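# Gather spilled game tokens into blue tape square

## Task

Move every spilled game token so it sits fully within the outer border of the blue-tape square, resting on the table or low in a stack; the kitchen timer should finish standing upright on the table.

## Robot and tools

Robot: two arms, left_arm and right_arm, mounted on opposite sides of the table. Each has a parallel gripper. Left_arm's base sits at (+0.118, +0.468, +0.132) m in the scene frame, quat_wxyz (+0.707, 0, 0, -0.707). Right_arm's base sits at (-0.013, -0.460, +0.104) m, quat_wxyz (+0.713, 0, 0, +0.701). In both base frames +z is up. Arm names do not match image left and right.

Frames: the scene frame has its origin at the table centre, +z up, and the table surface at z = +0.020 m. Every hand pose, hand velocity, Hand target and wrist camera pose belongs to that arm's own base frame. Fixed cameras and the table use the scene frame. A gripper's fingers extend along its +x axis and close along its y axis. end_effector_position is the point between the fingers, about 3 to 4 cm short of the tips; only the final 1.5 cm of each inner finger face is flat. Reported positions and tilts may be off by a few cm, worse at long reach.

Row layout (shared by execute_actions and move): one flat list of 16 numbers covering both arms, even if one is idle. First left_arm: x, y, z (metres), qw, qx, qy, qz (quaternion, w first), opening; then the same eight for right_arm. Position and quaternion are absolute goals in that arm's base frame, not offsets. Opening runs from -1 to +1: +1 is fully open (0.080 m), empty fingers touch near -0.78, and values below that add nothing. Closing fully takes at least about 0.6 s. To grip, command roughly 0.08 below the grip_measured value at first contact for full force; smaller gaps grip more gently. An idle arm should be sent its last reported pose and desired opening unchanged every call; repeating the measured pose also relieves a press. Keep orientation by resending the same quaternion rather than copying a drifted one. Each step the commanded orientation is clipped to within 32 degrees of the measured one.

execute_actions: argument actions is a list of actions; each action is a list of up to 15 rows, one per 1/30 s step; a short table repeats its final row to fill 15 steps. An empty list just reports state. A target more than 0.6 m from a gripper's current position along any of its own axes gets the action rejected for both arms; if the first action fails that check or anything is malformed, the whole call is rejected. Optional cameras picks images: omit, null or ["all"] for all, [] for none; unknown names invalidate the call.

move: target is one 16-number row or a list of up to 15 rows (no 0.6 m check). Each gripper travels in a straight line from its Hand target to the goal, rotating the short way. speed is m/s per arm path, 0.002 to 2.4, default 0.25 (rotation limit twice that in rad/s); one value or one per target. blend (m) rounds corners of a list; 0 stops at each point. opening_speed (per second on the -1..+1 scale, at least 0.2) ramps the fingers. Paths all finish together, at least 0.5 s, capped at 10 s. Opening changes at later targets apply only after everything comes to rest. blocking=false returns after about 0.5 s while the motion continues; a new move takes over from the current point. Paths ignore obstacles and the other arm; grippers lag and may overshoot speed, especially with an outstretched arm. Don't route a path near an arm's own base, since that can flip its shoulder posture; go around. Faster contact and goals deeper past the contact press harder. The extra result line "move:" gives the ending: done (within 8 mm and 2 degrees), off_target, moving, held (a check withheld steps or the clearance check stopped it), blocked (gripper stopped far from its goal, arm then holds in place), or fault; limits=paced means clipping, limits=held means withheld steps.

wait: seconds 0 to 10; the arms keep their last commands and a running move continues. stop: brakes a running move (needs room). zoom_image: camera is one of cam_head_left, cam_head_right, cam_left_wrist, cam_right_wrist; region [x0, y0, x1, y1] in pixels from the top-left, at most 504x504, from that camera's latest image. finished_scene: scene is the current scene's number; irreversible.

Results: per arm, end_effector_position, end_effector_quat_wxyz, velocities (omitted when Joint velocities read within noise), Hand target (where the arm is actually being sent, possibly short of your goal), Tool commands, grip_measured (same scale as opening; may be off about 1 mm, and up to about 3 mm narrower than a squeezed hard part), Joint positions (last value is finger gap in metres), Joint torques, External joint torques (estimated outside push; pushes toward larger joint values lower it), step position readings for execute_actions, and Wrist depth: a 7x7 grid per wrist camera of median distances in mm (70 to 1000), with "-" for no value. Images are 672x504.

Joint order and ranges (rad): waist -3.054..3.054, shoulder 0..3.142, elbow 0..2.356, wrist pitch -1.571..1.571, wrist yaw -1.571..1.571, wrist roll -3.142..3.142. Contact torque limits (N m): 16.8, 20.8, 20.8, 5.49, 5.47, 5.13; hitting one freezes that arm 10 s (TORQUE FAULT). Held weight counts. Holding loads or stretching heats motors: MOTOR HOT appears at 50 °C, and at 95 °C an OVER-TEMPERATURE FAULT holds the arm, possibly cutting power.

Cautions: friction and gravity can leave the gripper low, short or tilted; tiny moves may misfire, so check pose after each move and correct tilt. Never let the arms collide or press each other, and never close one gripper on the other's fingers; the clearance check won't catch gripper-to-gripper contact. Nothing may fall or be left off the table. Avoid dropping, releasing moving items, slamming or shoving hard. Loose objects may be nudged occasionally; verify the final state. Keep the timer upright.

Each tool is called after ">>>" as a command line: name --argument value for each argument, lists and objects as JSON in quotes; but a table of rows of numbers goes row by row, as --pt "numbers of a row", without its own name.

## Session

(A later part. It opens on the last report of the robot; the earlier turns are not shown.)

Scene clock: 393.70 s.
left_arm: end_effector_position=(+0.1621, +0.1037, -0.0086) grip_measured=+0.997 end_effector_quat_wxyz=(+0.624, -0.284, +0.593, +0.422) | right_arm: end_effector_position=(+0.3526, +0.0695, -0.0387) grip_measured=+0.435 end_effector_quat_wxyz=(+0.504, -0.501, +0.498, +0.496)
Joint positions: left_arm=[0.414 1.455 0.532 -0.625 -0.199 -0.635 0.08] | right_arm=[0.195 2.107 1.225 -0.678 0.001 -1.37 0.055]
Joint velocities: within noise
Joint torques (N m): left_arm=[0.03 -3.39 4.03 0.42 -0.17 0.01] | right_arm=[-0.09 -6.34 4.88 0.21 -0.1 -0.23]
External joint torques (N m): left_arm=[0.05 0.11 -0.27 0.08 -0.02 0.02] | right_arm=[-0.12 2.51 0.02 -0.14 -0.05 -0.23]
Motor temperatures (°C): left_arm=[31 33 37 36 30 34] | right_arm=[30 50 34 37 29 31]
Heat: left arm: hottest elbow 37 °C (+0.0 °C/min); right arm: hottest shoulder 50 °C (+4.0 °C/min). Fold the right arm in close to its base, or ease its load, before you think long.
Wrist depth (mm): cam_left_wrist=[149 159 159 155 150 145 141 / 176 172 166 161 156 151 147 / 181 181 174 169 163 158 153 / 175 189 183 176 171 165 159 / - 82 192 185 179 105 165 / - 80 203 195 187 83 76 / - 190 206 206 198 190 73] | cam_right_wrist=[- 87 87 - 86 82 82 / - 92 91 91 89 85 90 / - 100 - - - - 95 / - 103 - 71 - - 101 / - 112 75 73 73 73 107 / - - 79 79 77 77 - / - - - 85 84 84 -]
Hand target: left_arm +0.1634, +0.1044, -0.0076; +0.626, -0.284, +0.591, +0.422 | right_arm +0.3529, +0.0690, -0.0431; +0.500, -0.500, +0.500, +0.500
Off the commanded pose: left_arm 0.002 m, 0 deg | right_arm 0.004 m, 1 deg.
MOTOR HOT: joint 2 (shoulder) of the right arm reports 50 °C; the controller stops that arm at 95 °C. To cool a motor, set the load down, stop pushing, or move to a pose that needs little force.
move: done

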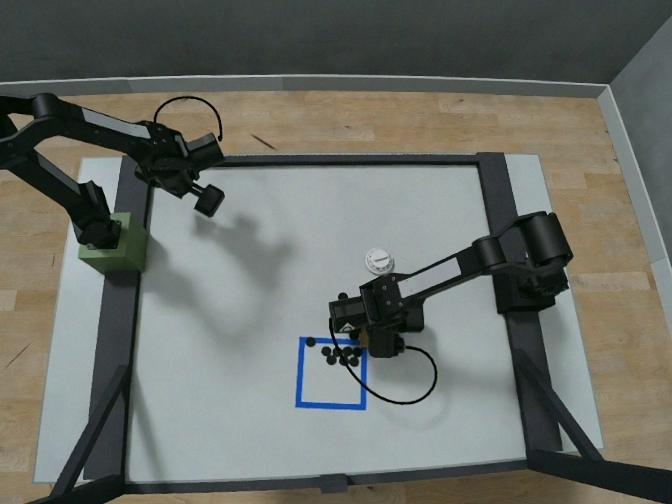

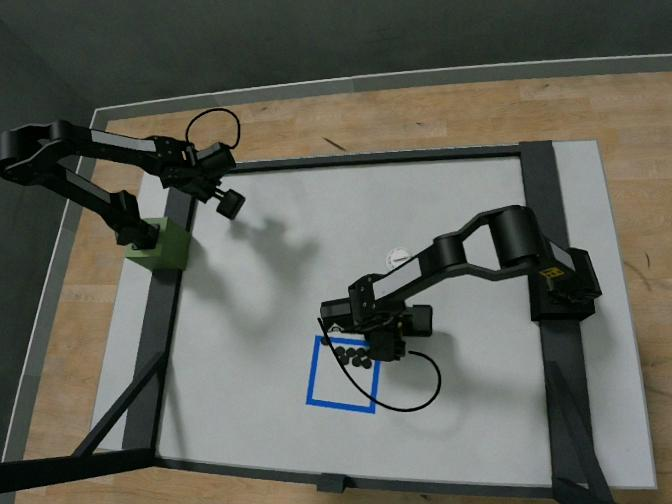

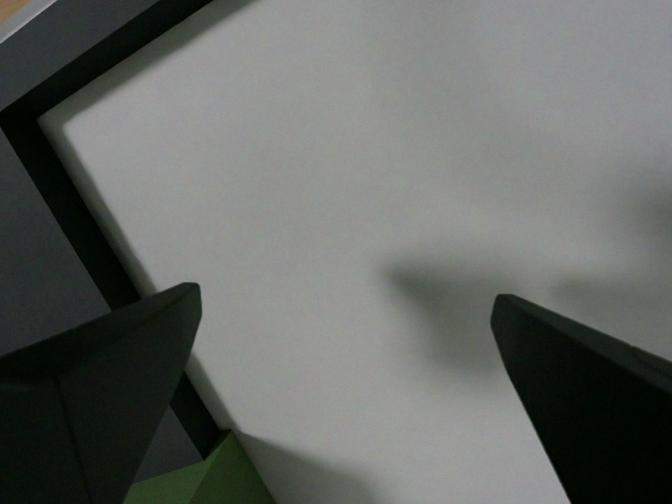

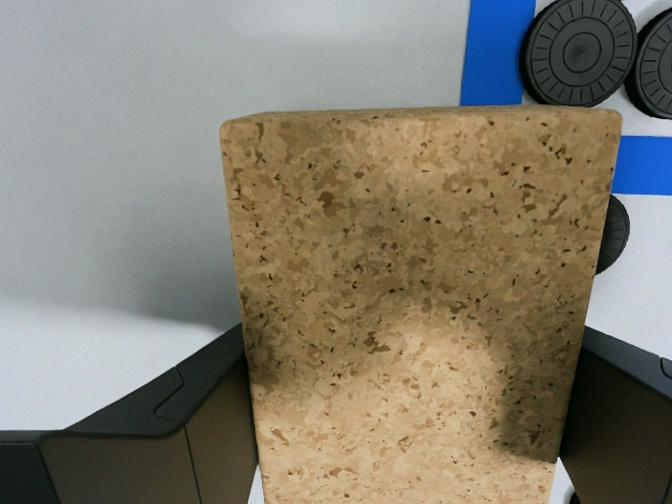

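>>> move --pt "0.1633 0.1044 -0.0076 0.626 -0.284 0.591 0.422 0.997 0.32 0.06 -0.035 0.5 -0.5 0.5 0.5 0.3" --pt "0.1633 0.1044 -0.0076 0.626 -0.284 0.591 0.422 0.997 0.33 0.02 0.05 0.5 -0.5 0.5 0.5 0.3" --pt "0.1633 0.1044 -0.0076 0.626 -0.284 0.591 0.422 0.997 0.452 -0.07 0.05 0.707 0 0.707 0 0.3" --pt "0.1633 0.1044 -0.0076 0.626 -0.284 0.591 0.422 0.997 0.452 -0.07 -0.035 0.707 0 0.707 0 0.3" --speed '[0.15,0.2,0.6,0.15]'

>>> zoom_image --camera "cam_head_left" --region '[270, 230, 410, 420]'

>>> zoom_image --camera "cam_head_right" --region '[290, 230, 430, 420]'

Scene clock: 413.27 s.
left_arm: end_effector_position=(+0.1621, +0.1037, -0.0086) grip_measured=+0.997 end_effector_quat_wxyz=(+0.624, -0.284, +0.593, +0.422) | right_arm: end_effector_position=(+0.4551, -0.0706, -0.0263) grip_measured=+0.436 end_effector_quat_wxyz=(+0.714, -0.004, +0.700, +0.001)
Joint positions: left_arm=[0.414 1.455 0.532 -0.625 -0.199 -0.635 0.08] | right_arm=[-0.154 2.424 1.839 -0.966 0.001 -0.161 0.055]
Joint velocities: within noise
Joint torques (N m): left_arm=[0.02 -3.42 4.02 0.42 -0.16 0.01] | right_arm=[0.02 -8.97 4.17 0.57 -0.06 0.21]
External joint torques (N m): left_arm=[0.02 0.08 -0.29 0.09 -0.01 0.02] | right_arm=[-0.03 2.48 -1.4 0.18 -0.04 0.21]
Motor temperatures (°C): left_arm=[31 33 37 36 30 34] | right_arm=[30 49 34 37 29 31]
Heat: left arm: hottest elbow 37 °C (+0.0 °C/min); right arm: hottest shoulder 49 °C (+3.0 °C/min). Fold the right arm in close to its base, or ease its load, before you think long.
Wrist depth (mm): cam_left_wrist=[149 158 159 154 150 144 141 / 177 172 166 161 156 151 147 / 181 180 174 169 163 157 153 / 174 189 183 176 171 165 160 / - 82 191 185 178 105 164 / - 80 203 195 187 83 76 / - 189 206 206 198 189 73] | cam_right_wrist=[- 94 93 92 92 93 - / - 100 - 97 95 95 96 / - - - - - - - / - 114 - 71 - - 109 / 121 121 75 73 73 73 114 / - - 79 79 77 77 - / - - - 85 84 84 -]
Hand target: left_arm +0.1634, +0.1044, -0.0076; +0.626, -0.284, +0.591, +0.422 | right_arm +0.4519, -0.0700, -0.0348; +0.707, +0.000, +0.707, +0.000
Off the commanded pose: left_arm 0.002 m, 0 deg | right_arm 0.009 m, 1 deg.
MOTOR HOT: still on. Joint 2 (shoulder) of the right arm reports 49 °C.
move: off_target (right_arm)

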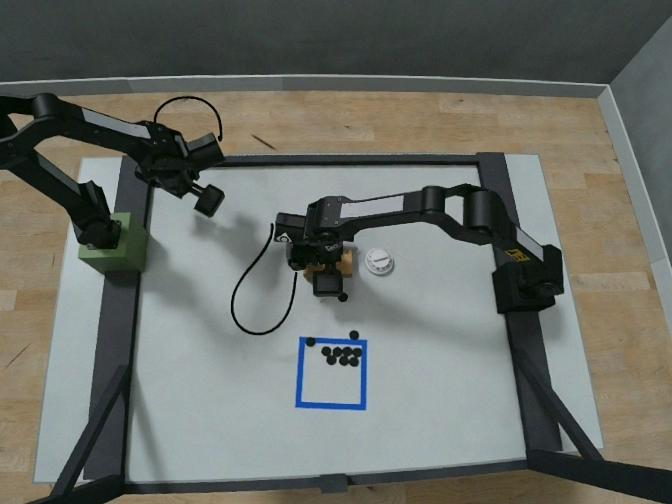

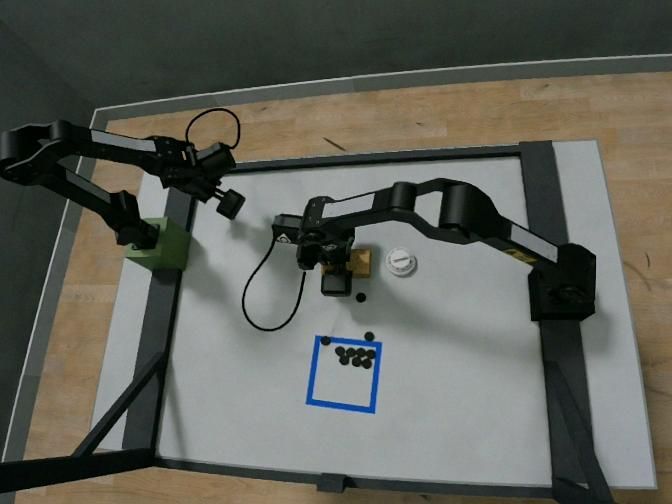

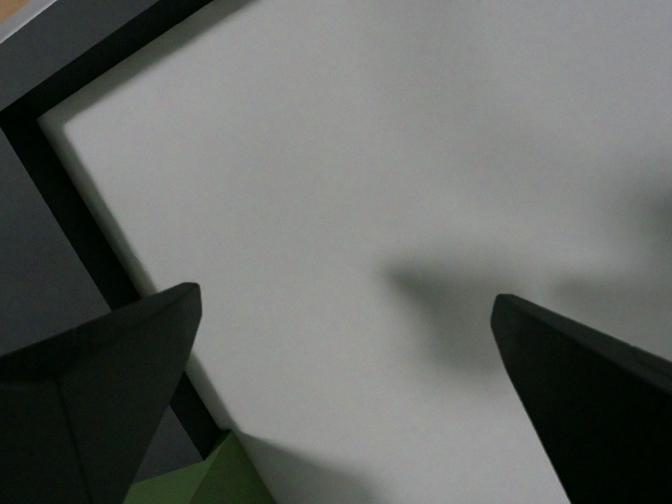

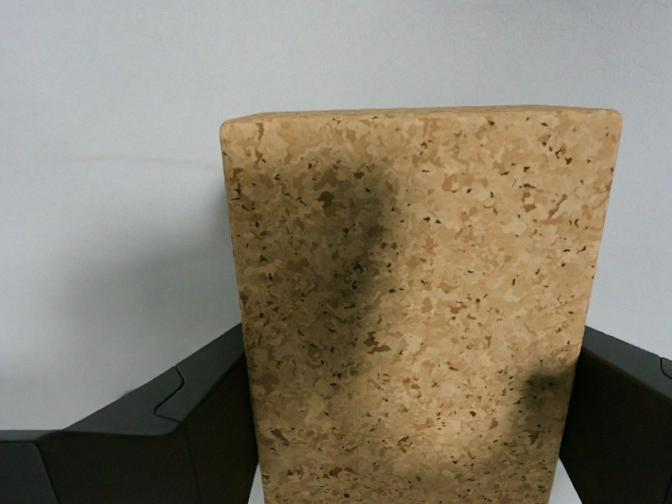

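Scaled by 2.653.

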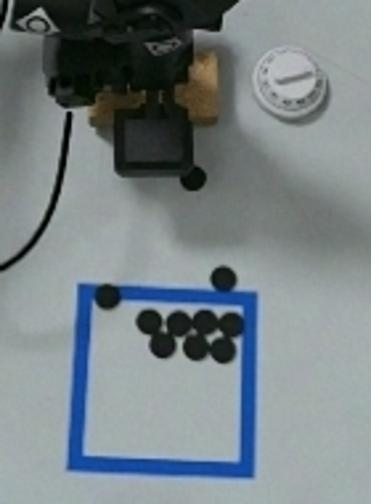

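Scaled by 2.653.

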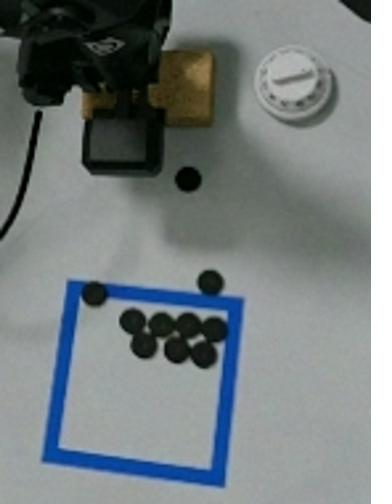

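>>> move --pt "0.1633 0.1044 -0.0076 0.626 -0.284 0.591 0.422 0.997 0.440 -0.07 -0.043 0.707 0 0.707 0 0.3" --pt "0.1633 0.1044 -0.0076 0.626 -0.284 0.591 0.422 0.997 0.450 0.05 -0.043 0.707 0 0.707 0 0.3" --speed 0.1

>>> zoom_image --camera "cam_head_left" --region '[270, 230, 410, 420]'

>>> zoom_image --camera "cam_head_right" --region '[290, 230, 430, 420]'

Scene clock: 427.30 s.
left_arm: end_effector_position=(+0.1621, +0.1037, -0.0086) grip_measured=+0.997 end_effector_quat_wxyz=(+0.624, -0.284, +0.593, +0.422) | right_arm: end_effector_position=(+0.4504, +0.0503, -0.0356) grip_measured=+0.436 end_effector_quat_wxyz=(+0.712, -0.004, +0.702, +0.003)
Joint positions: left_arm=[0.414 1.455 0.532 -0.625 -0.199 -0.635 0.08] | right_arm=[0.112 2.413 1.78 -0.922 0.003 0.103 0.055]
Joint velocities: within noise
Joint torques (N m): left_arm=[0.02 -3.37 4.04 0.41 -0.16 0.01] | right_arm=[-0.1 -8.38 5.6 0.28 -0.13 0.21]
External joint torques (N m): left_arm=[0.05 0.14 -0.3 0.07 -0.02 0.01] | right_arm=[-0.14 2.94 0.1 -0.11 -0.13 0.21]
Motor temperatures (°C): left_arm=[31 33 37 36 30 34] | right_arm=[30 49 35 37 29 31]
Heat: left arm: hottest elbow 37 °C (+0.0 °C/min); right arm: hottest shoulder 49 °C (+2.0 °C/min). Fold the right arm in close to its base, or ease its load, before you think long.
Wrist depth (mm): cam_left_wrist=[149 159 158 154 150 145 141 / 176 172 166 161 156 151 148 / 181 181 174 169 163 158 153 / 175 189 183 175 170 164 160 / - 82 191 185 179 105 164 / - 80 203 195 188 83 76 / - 189 206 206 199 190 72] | cam_right_wrist=[- 86 - - 85 85 83 / - 89 89 - 87 87 88 / - 91 - - - - 94 / - 101 - - - - 101 / - 106 75 73 73 73 106 / - - 79 79 77 77 - / - - - 85 84 84 -]
Hand target: left_arm +0.1634, +0.1044, -0.0076; +0.626, -0.284, +0.591, +0.422 | right_arm +0.4499, +0.0499, -0.0430; +0.707, +0.000, +0.707, +0.000
Off the commanded pose: left_arm 0.002 m, 0 deg | right_arm 0.007 m, 1 deg.
MOTOR HOT: still on. Joint 2 (shoulder) of the right arm reports 49 °C.
move: done

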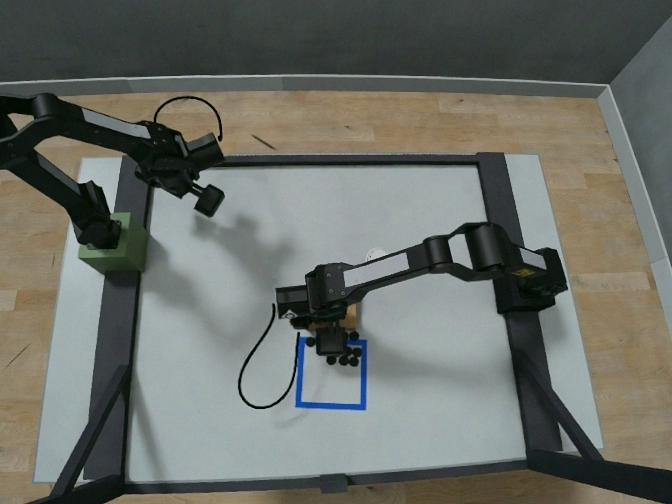

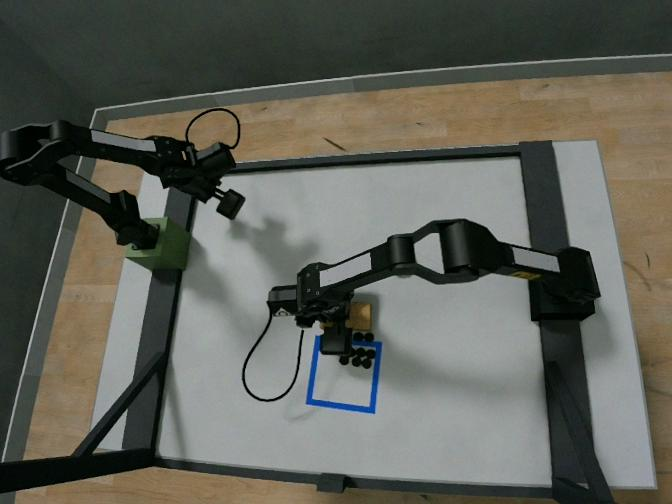

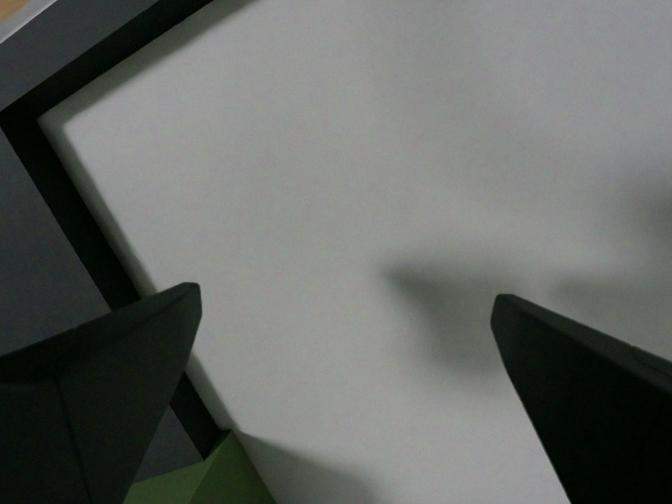

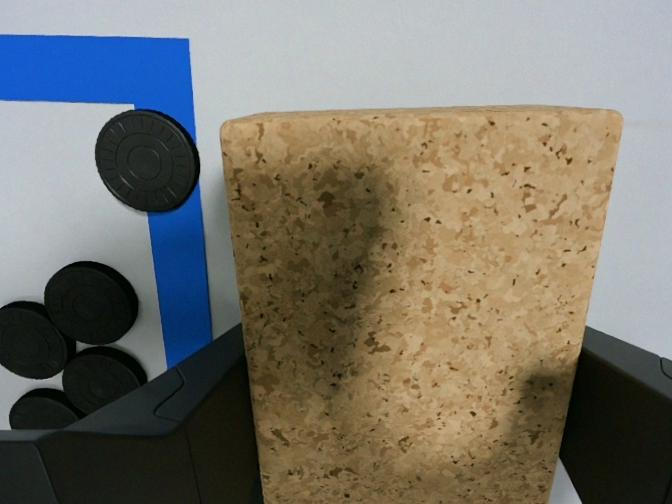

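Scaled by 2.653.

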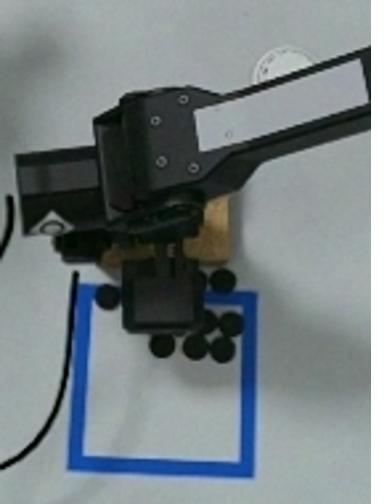

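Scaled by 2.653.

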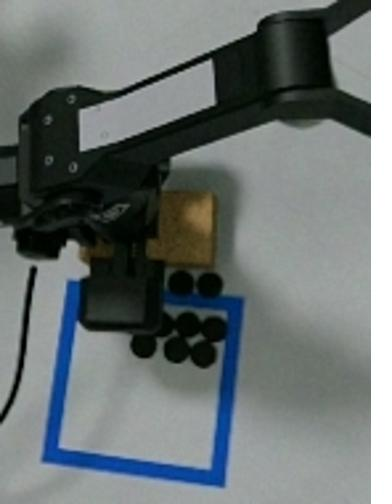

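>>> move --pt "0.1633 0.1044 -0.0076 0.626 -0.284 0.591 0.422 0.997 0.455 0.090 -0.043 0.707 0 0.707 0 0.3" --pt "0.1633 0.1044 -0.0076 0.626 -0.284 0.591 0.422 0.997 0.453 0.070 -0.040 0.707 0 0.707 0 0.3" --pt "0.1633 0.1044 -0.0076 0.626 -0.284 0.591 0.422 0.997 0.44 0.05 0.03 0.707 0 0.707 0 0.3" --pt "0.1633 0.1044 -0.0076 0.626 -0.284 0.591 0.422 0.997 0.27 0.01 0.06 0.707 0 0.707 0 0.3" --speed '[0.08,0.15,0.25,0.25]' --blend '[0,0.01,0.03,0]'

>>> zoom_image --camera "cam_head_left" --region '[280, 320, 380, 420]'

>>> zoom_image --camera "cam_head_right" --region '[290, 320, 400, 420]'

Scene clock: 441.67 s.
left_arm: end_effector_position=(+0.1621, +0.1037, -0.0086) grip_measured=+0.997 end_effector_quat_wxyz=(+0.624, -0.284, +0.593, +0.422) | right_arm: end_effector_position=(+0.2721, +0.0106, +0.0582) grip_measured=+0.436 end_effector_quat_wxyz=(+0.705, +0.000, +0.709, -0.002)
Joint positions: left_arm=[0.414 1.455 0.532 -0.625 -0.199 -0.635 0.08] | right_arm=[0.04 1.639 1.032 -0.969 0.002 0.043 0.055]
Joint velocities: within noise
Joint torques (N m): left_arm=[0.05 -3.41 4.02 0.41 -0.16 0.01] | right_arm=[-0.12 -6.9 3.82 0.33 -0.05 -0.18]
External joint torques (N m): left_arm=[0.07 0.09 -0.28 0.08 -0.01 0.01] | right_arm=[-0.14 -0.86 -1.67 -0.01 -0.05 -0.18]
Motor temperatures (°C): left_arm=[31 33 37 36 30 34] | right_arm=[30 49 35 37 29 31]
Heat: left arm: hottest elbow 37 °C (+0.0 °C/min); right arm: hottest shoulder 49 °C (+0.0 °C/min). Fold the right arm in close to its base, or ease its load, before you think long.
Wrist depth (mm): cam_left_wrist=[149 159 159 154 150 145 141 / 176 172 167 161 156 152 147 / 181 180 174 169 163 158 153 / 174 189 183 176 170 165 160 / - 82 191 185 179 105 165 / - 80 203 195 188 83 76 / - 189 206 206 199 190 73] | cam_right_wrist=[177 178 174 175 174 168 147 / 188 187 184 182 180 162 155 / 200 199 - - - - 193 / 214 214 - - - - 206 / 229 230 75 73 73 73 217 / - - 79 79 77 77 - / - - - 85 84 84 -]
Hand target: left_arm +0.1634, +0.1044, -0.0076; +0.626, -0.284, +0.591, +0.422 | right_arm +0.2700, +0.0100, +0.0599; +0.707, +0.000, +0.707, +0.000
Off the commanded pose: left_arm 0.002 m, 0 deg | right_arm 0.003 m, 0 deg.
MOTOR HOT: still on. Joint 2 (shoulder) of the right arm reports 49 °C.
move: done

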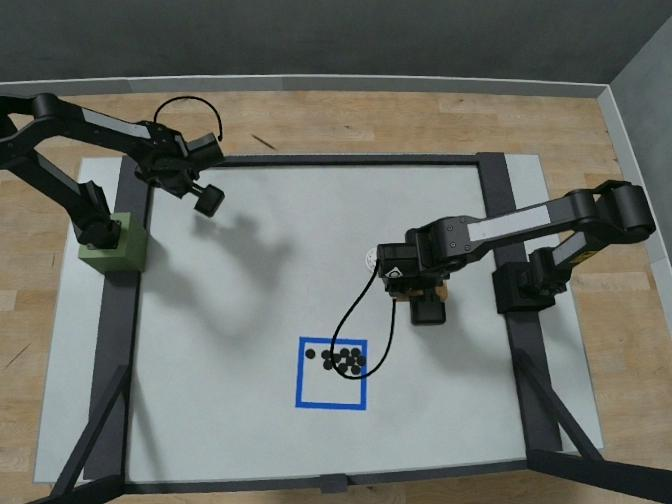

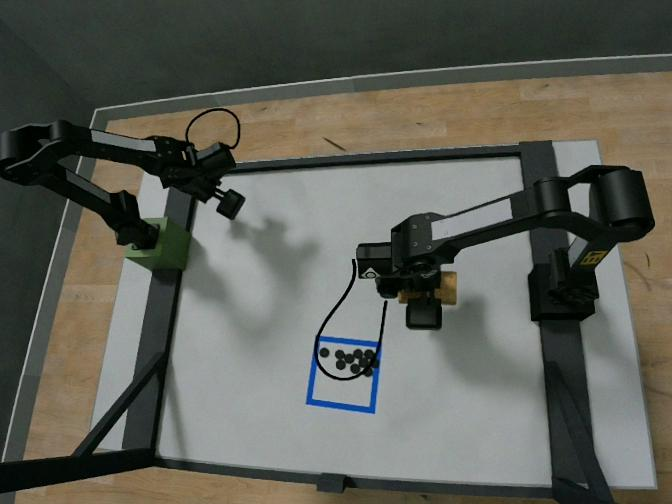

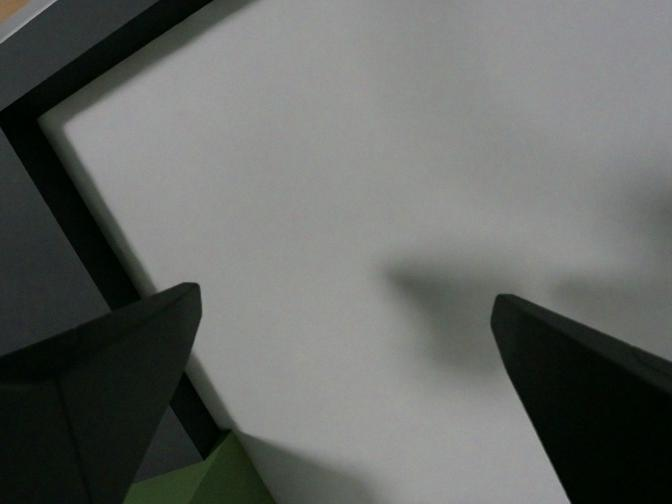

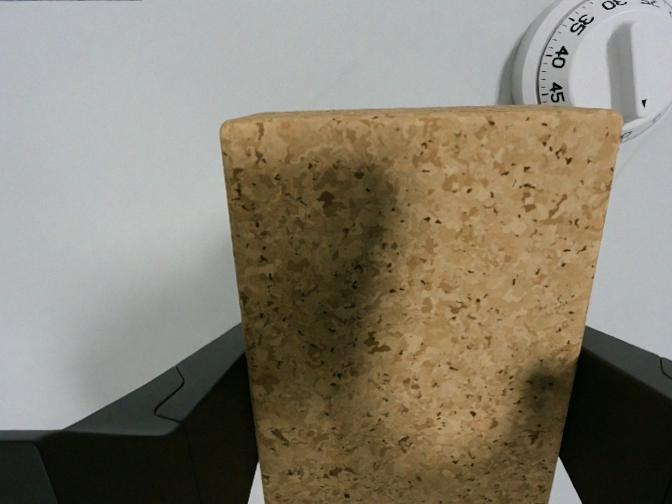

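Scaled by 5.040.

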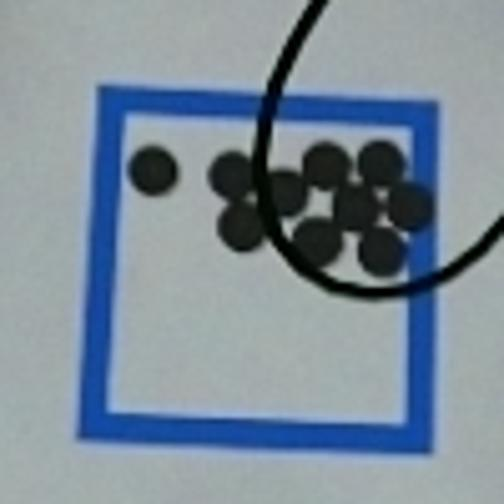

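Scaled by 4.582.

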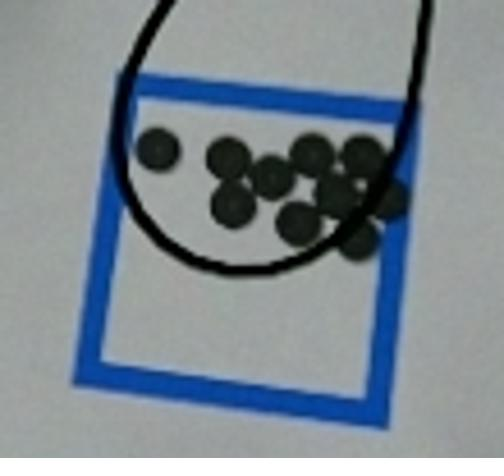

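>>> move --pt "0.1633 0.1044 -0.0076 0.626 -0.284 0.591 0.422 0.997 0.28 0.12 0.05 0.5 -0.5 0.5 0.5 0.3" --pt "0.1633 0.1044 -0.0076 0.626 -0.284 0.591 0.422 0.997 0.29 0.12 -0.039 0.5 -0.5 0.5 0.5 0.3" --pt "0.1633 0.1044 -0.0076 0.626 -0.284 0.591 0.422 0.997 0.345 0.12 -0.042 0.5 -0.5 0.5 0.5 0.3" --speed '[0.6,0.15,0.1]'

>>> zoom_image --camera "cam_head_left" --region '[280, 320, 380, 420]'

>>> zoom_image --camera "cam_head_right" --region '[290, 320, 400, 420]'

Scene clock: 460.93 s.
left_arm: end_effector_position=(+0.1621, +0.1037, -0.0086) grip_measured=+0.997 end_effector_quat_wxyz=(+0.624, -0.284, +0.593, +0.422) | right_arm: end_effector_position=(+0.3446, +0.1202, -0.0376) grip_measured=+0.436 end_effector_quat_wxyz=(+0.505, -0.501, +0.498, +0.496)
Joint positions: left_arm=[0.414 1.455 0.532 -0.625 -0.199 -0.635 0.08] | right_arm=[0.336 2.121 1.255 -0.693 0.002 -1.228 0.055]
Joint velocities: within noise
Joint torques (N m): left_arm=[0.05 -3.41 4.01 0.43 -0.15 0.02] | right_arm=[-0.1 -6.45 4.95 0.22 -0.1 -0.22]
External joint torques (N m): left_arm=[0.07 0.06 -0.28 0.09 0 0.02] | right_arm=[-0.08 2.44 0.15 -0.1 -0.05 -0.22]
Motor temperatures (°C): left_arm=[31 33 37 36 30 34] | right_arm=[30 47 35 36 29 31]
Heat: left arm: hottest elbow 37 °C (+0.0 °C/min); right arm: hottest shoulder 47 °C (-2.0 °C/min).
Wrist depth (mm): cam_left_wrist=[149 159 158 154 150 145 141 / 177 172 167 161 156 151 148 / 181 180 174 169 163 158 153 / 175 189 183 176 171 165 160 / - 82 191 186 179 105 164 / - 80 203 195 188 83 76 / - 189 206 206 199 190 72] | cam_right_wrist=[- 89 87 86 87 87 - / - 93 - 91 90 89 - / - 101 - - - - - / - 107 - - - - 99 / 113 113 75 73 73 73 104 / - - 79 79 77 77 - / - - - 85 84 84 -]
Hand target: left_arm +0.1634, +0.1044, -0.0076; +0.626, -0.284, +0.591, +0.422 | right_arm +0.3449, +0.1200, -0.0419; +0.500, -0.500, +0.500, +0.500
Off the commanded pose: left_arm 0.002 m, 0 deg | right_arm 0.004 m, 1 deg.
MOTOR HOT: cleared for the motors of the right arm.
move: done

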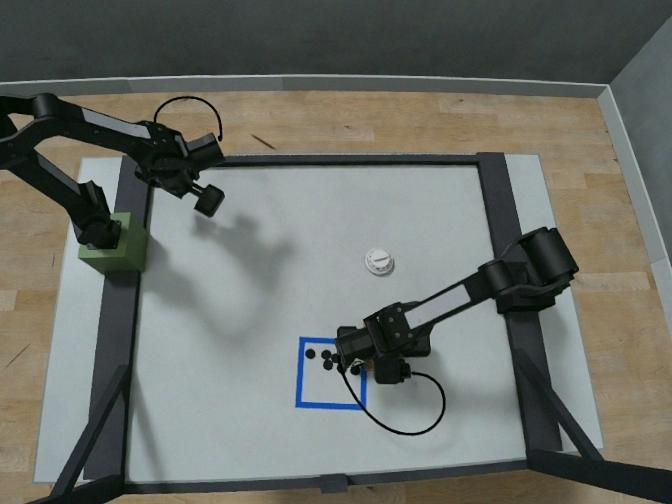

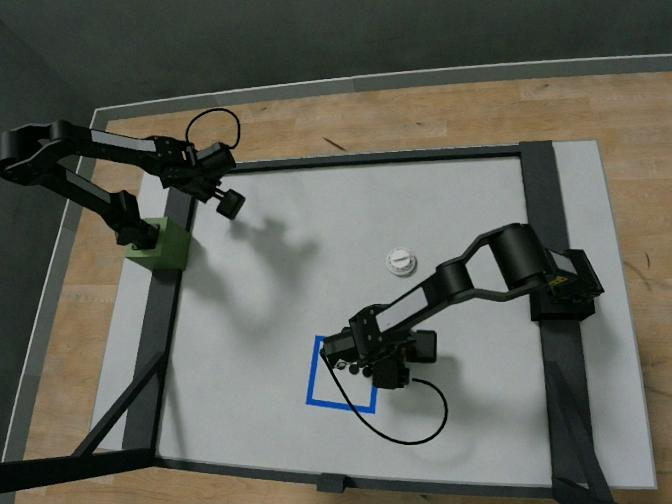

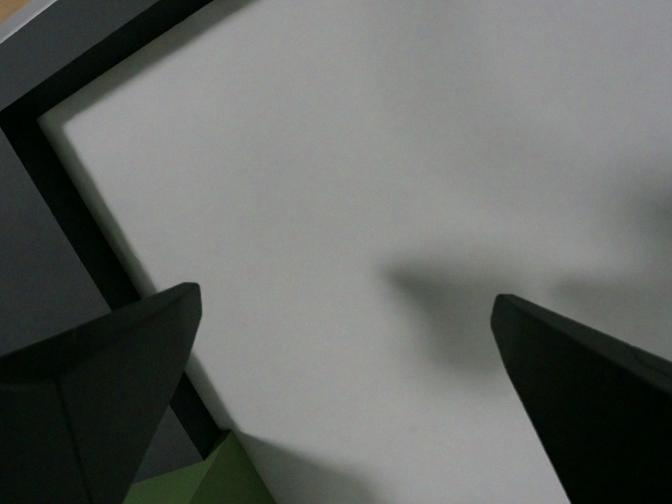

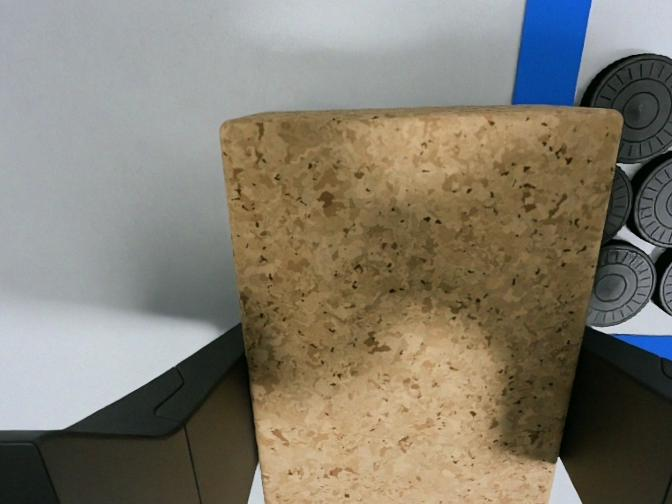

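Scaled by 5.040.

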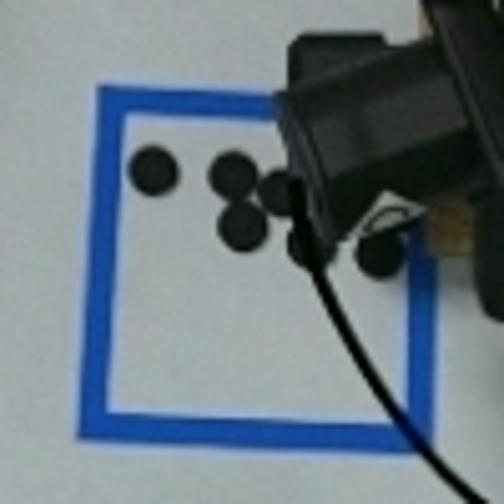

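Scaled by 4.582.

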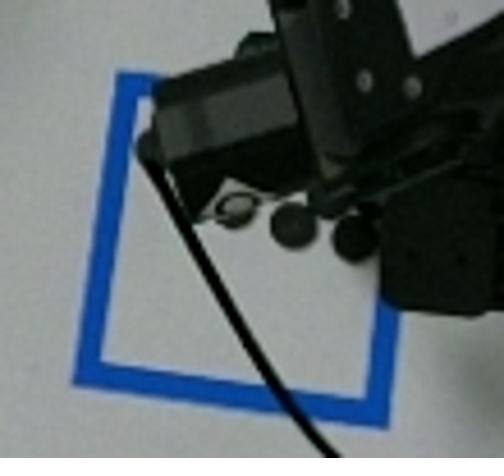

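>>> move --pt "0.1633 0.1044 -0.0076 0.626 -0.284 0.591 0.422 0.997 0.354 0.12 -0.042 0.5 -0.5 0.5 0.5 0.3" --pt "0.1633 0.1044 -0.0076 0.626 -0.284 0.591 0.422 0.997 0.26 0.10 -0.042 0.5 -0.5 0.5 0.5 0.3" --pt "0.1633 0.1044 -0.0076 0.626 -0.284 0.591 0.422 0.997 0.26 0.10 -0.042 0.5 -0.5 0.5 0.5 1" --pt "0.1633 0.1044 -0.0076 0.626 -0.284 0.591 0.422 0.997 0.26 0.10 0.04 0.5 -0.5 0.5 0.5 1" --speed '[0.08,0.15,0.15,0.15]' --opening_speed 1

>>> zoom_image --camera "cam_head_left" --region '[280, 320, 380, 420]'

>>> zoom_image --camera "cam_head_right" --region '[290, 320, 400, 420]'

Scene clock: 479.23 s.
left_arm: end_effector_position=(+0.1621, +0.1037, -0.0086) grip_measured=+0.997 end_effector_quat_wxyz=(+0.624, -0.284, +0.593, +0.422) | right_arm: end_effector_position=(+0.2580, +0.0986, +0.0360) grip_measured=+0.990 end_effector_quat_wxyz=(+0.494, -0.500, +0.504, +0.502)
Joint positions: left_arm=[0.414 1.455 0.532 -0.625 -0.199 -0.635 0.08] | right_arm=[0.366 1.696 0.999 -0.888 0.002 -1.209 0.08]
Joint velocities: within noise
Joint torques (N m): left_arm=[0.06 -3.37 4.05 0.42 -0.16 0.01] | right_arm=[0.14 -6.59 5.16 0.19 -0.13 0.16]
External joint torques (N m): left_arm=[0.08 0.16 -0.35 0.06 -0.01 0.02] | right_arm=[0.15 -0.37 -0.08 -0.1 -0.08 0.16]
Motor temperatures (°C): left_arm=[31 33 37 36 30 34] | right_arm=[29 46 35 36 29 31]
Heat: left arm: hottest elbow 37 °C (+0.0 °C/min); right arm: hottest shoulder 46 °C (-3.0 °C/min).
Wrist depth (mm): cam_left_wrist=[149 159 159 154 150 145 141 / 176 173 166 161 156 151 147 / 181 180 175 169 163 158 153 / 175 189 183 176 170 165 159 / - 82 191 185 179 105 165 / - 80 202 195 187 83 76 / - 189 206 206 199 189 73] | cam_right_wrist=[- 160 158 156 155 154 151 / 170 171 167 161 139 162 159 / 183 179 178 145 143 171 169 / 193 191 189 154 151 181 180 / 208 201 199 166 164 192 89 / - - 216 213 210 209 82 / - - 236 232 228 222 79]
Hand target: left_arm +0.1634, +0.1044, -0.0076; +0.626, -0.284, +0.591, +0.422 | right_arm +0.2600, +0.1000, +0.0400; +0.500, -0.500, +0.500, +0.500
Off the commanded pose: left_arm 0.002 m, 0 deg | right_arm 0.005 m, 1 deg.
move: done

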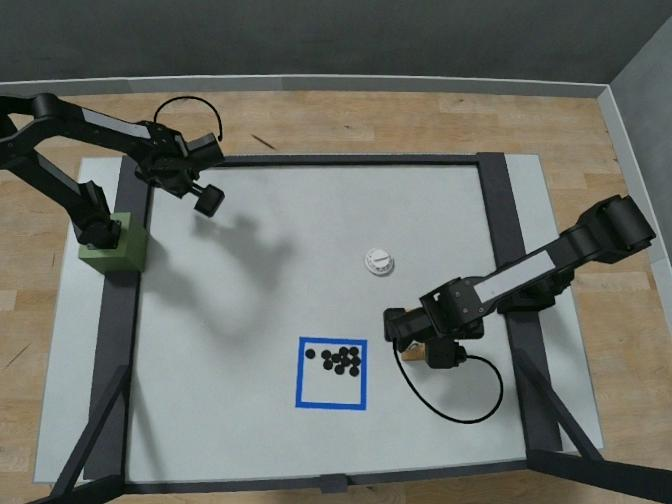

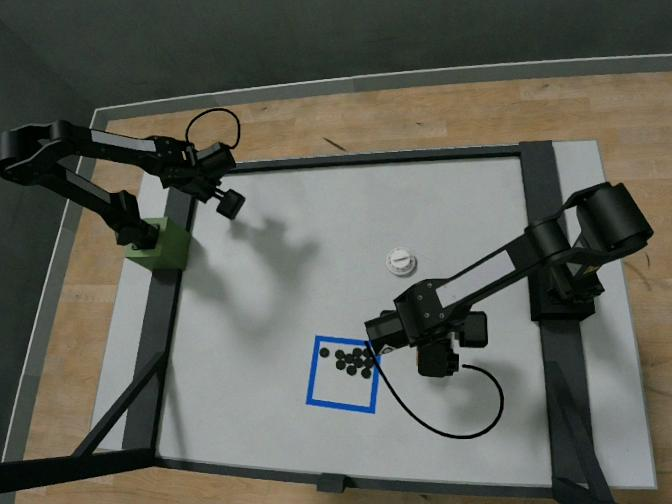

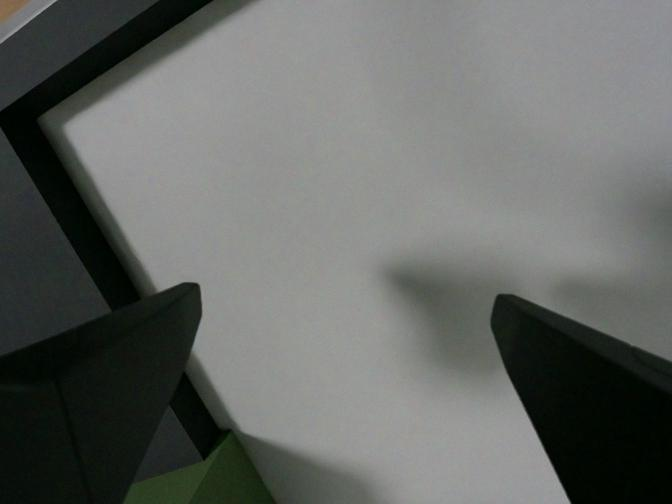

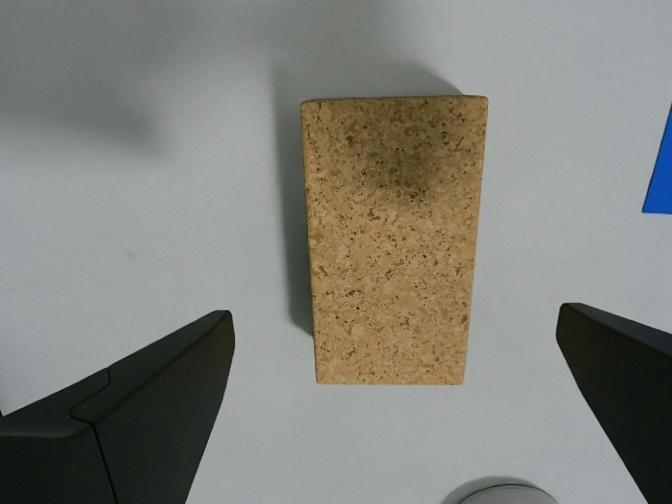

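Scaled by 5.040.

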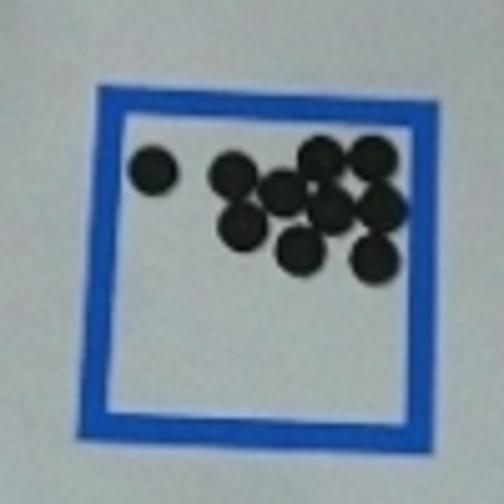

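Scaled by 4.582.

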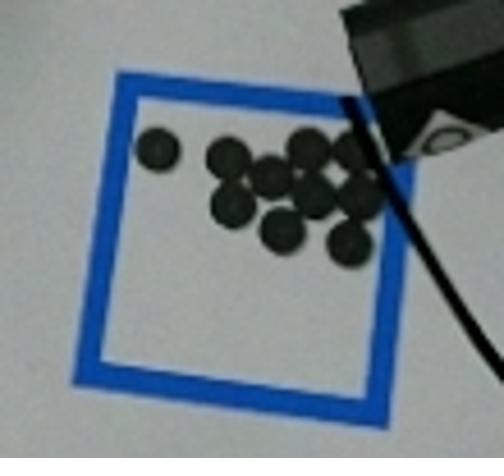

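>>> finished_scene --scene 1

The scene is finished: the task was done.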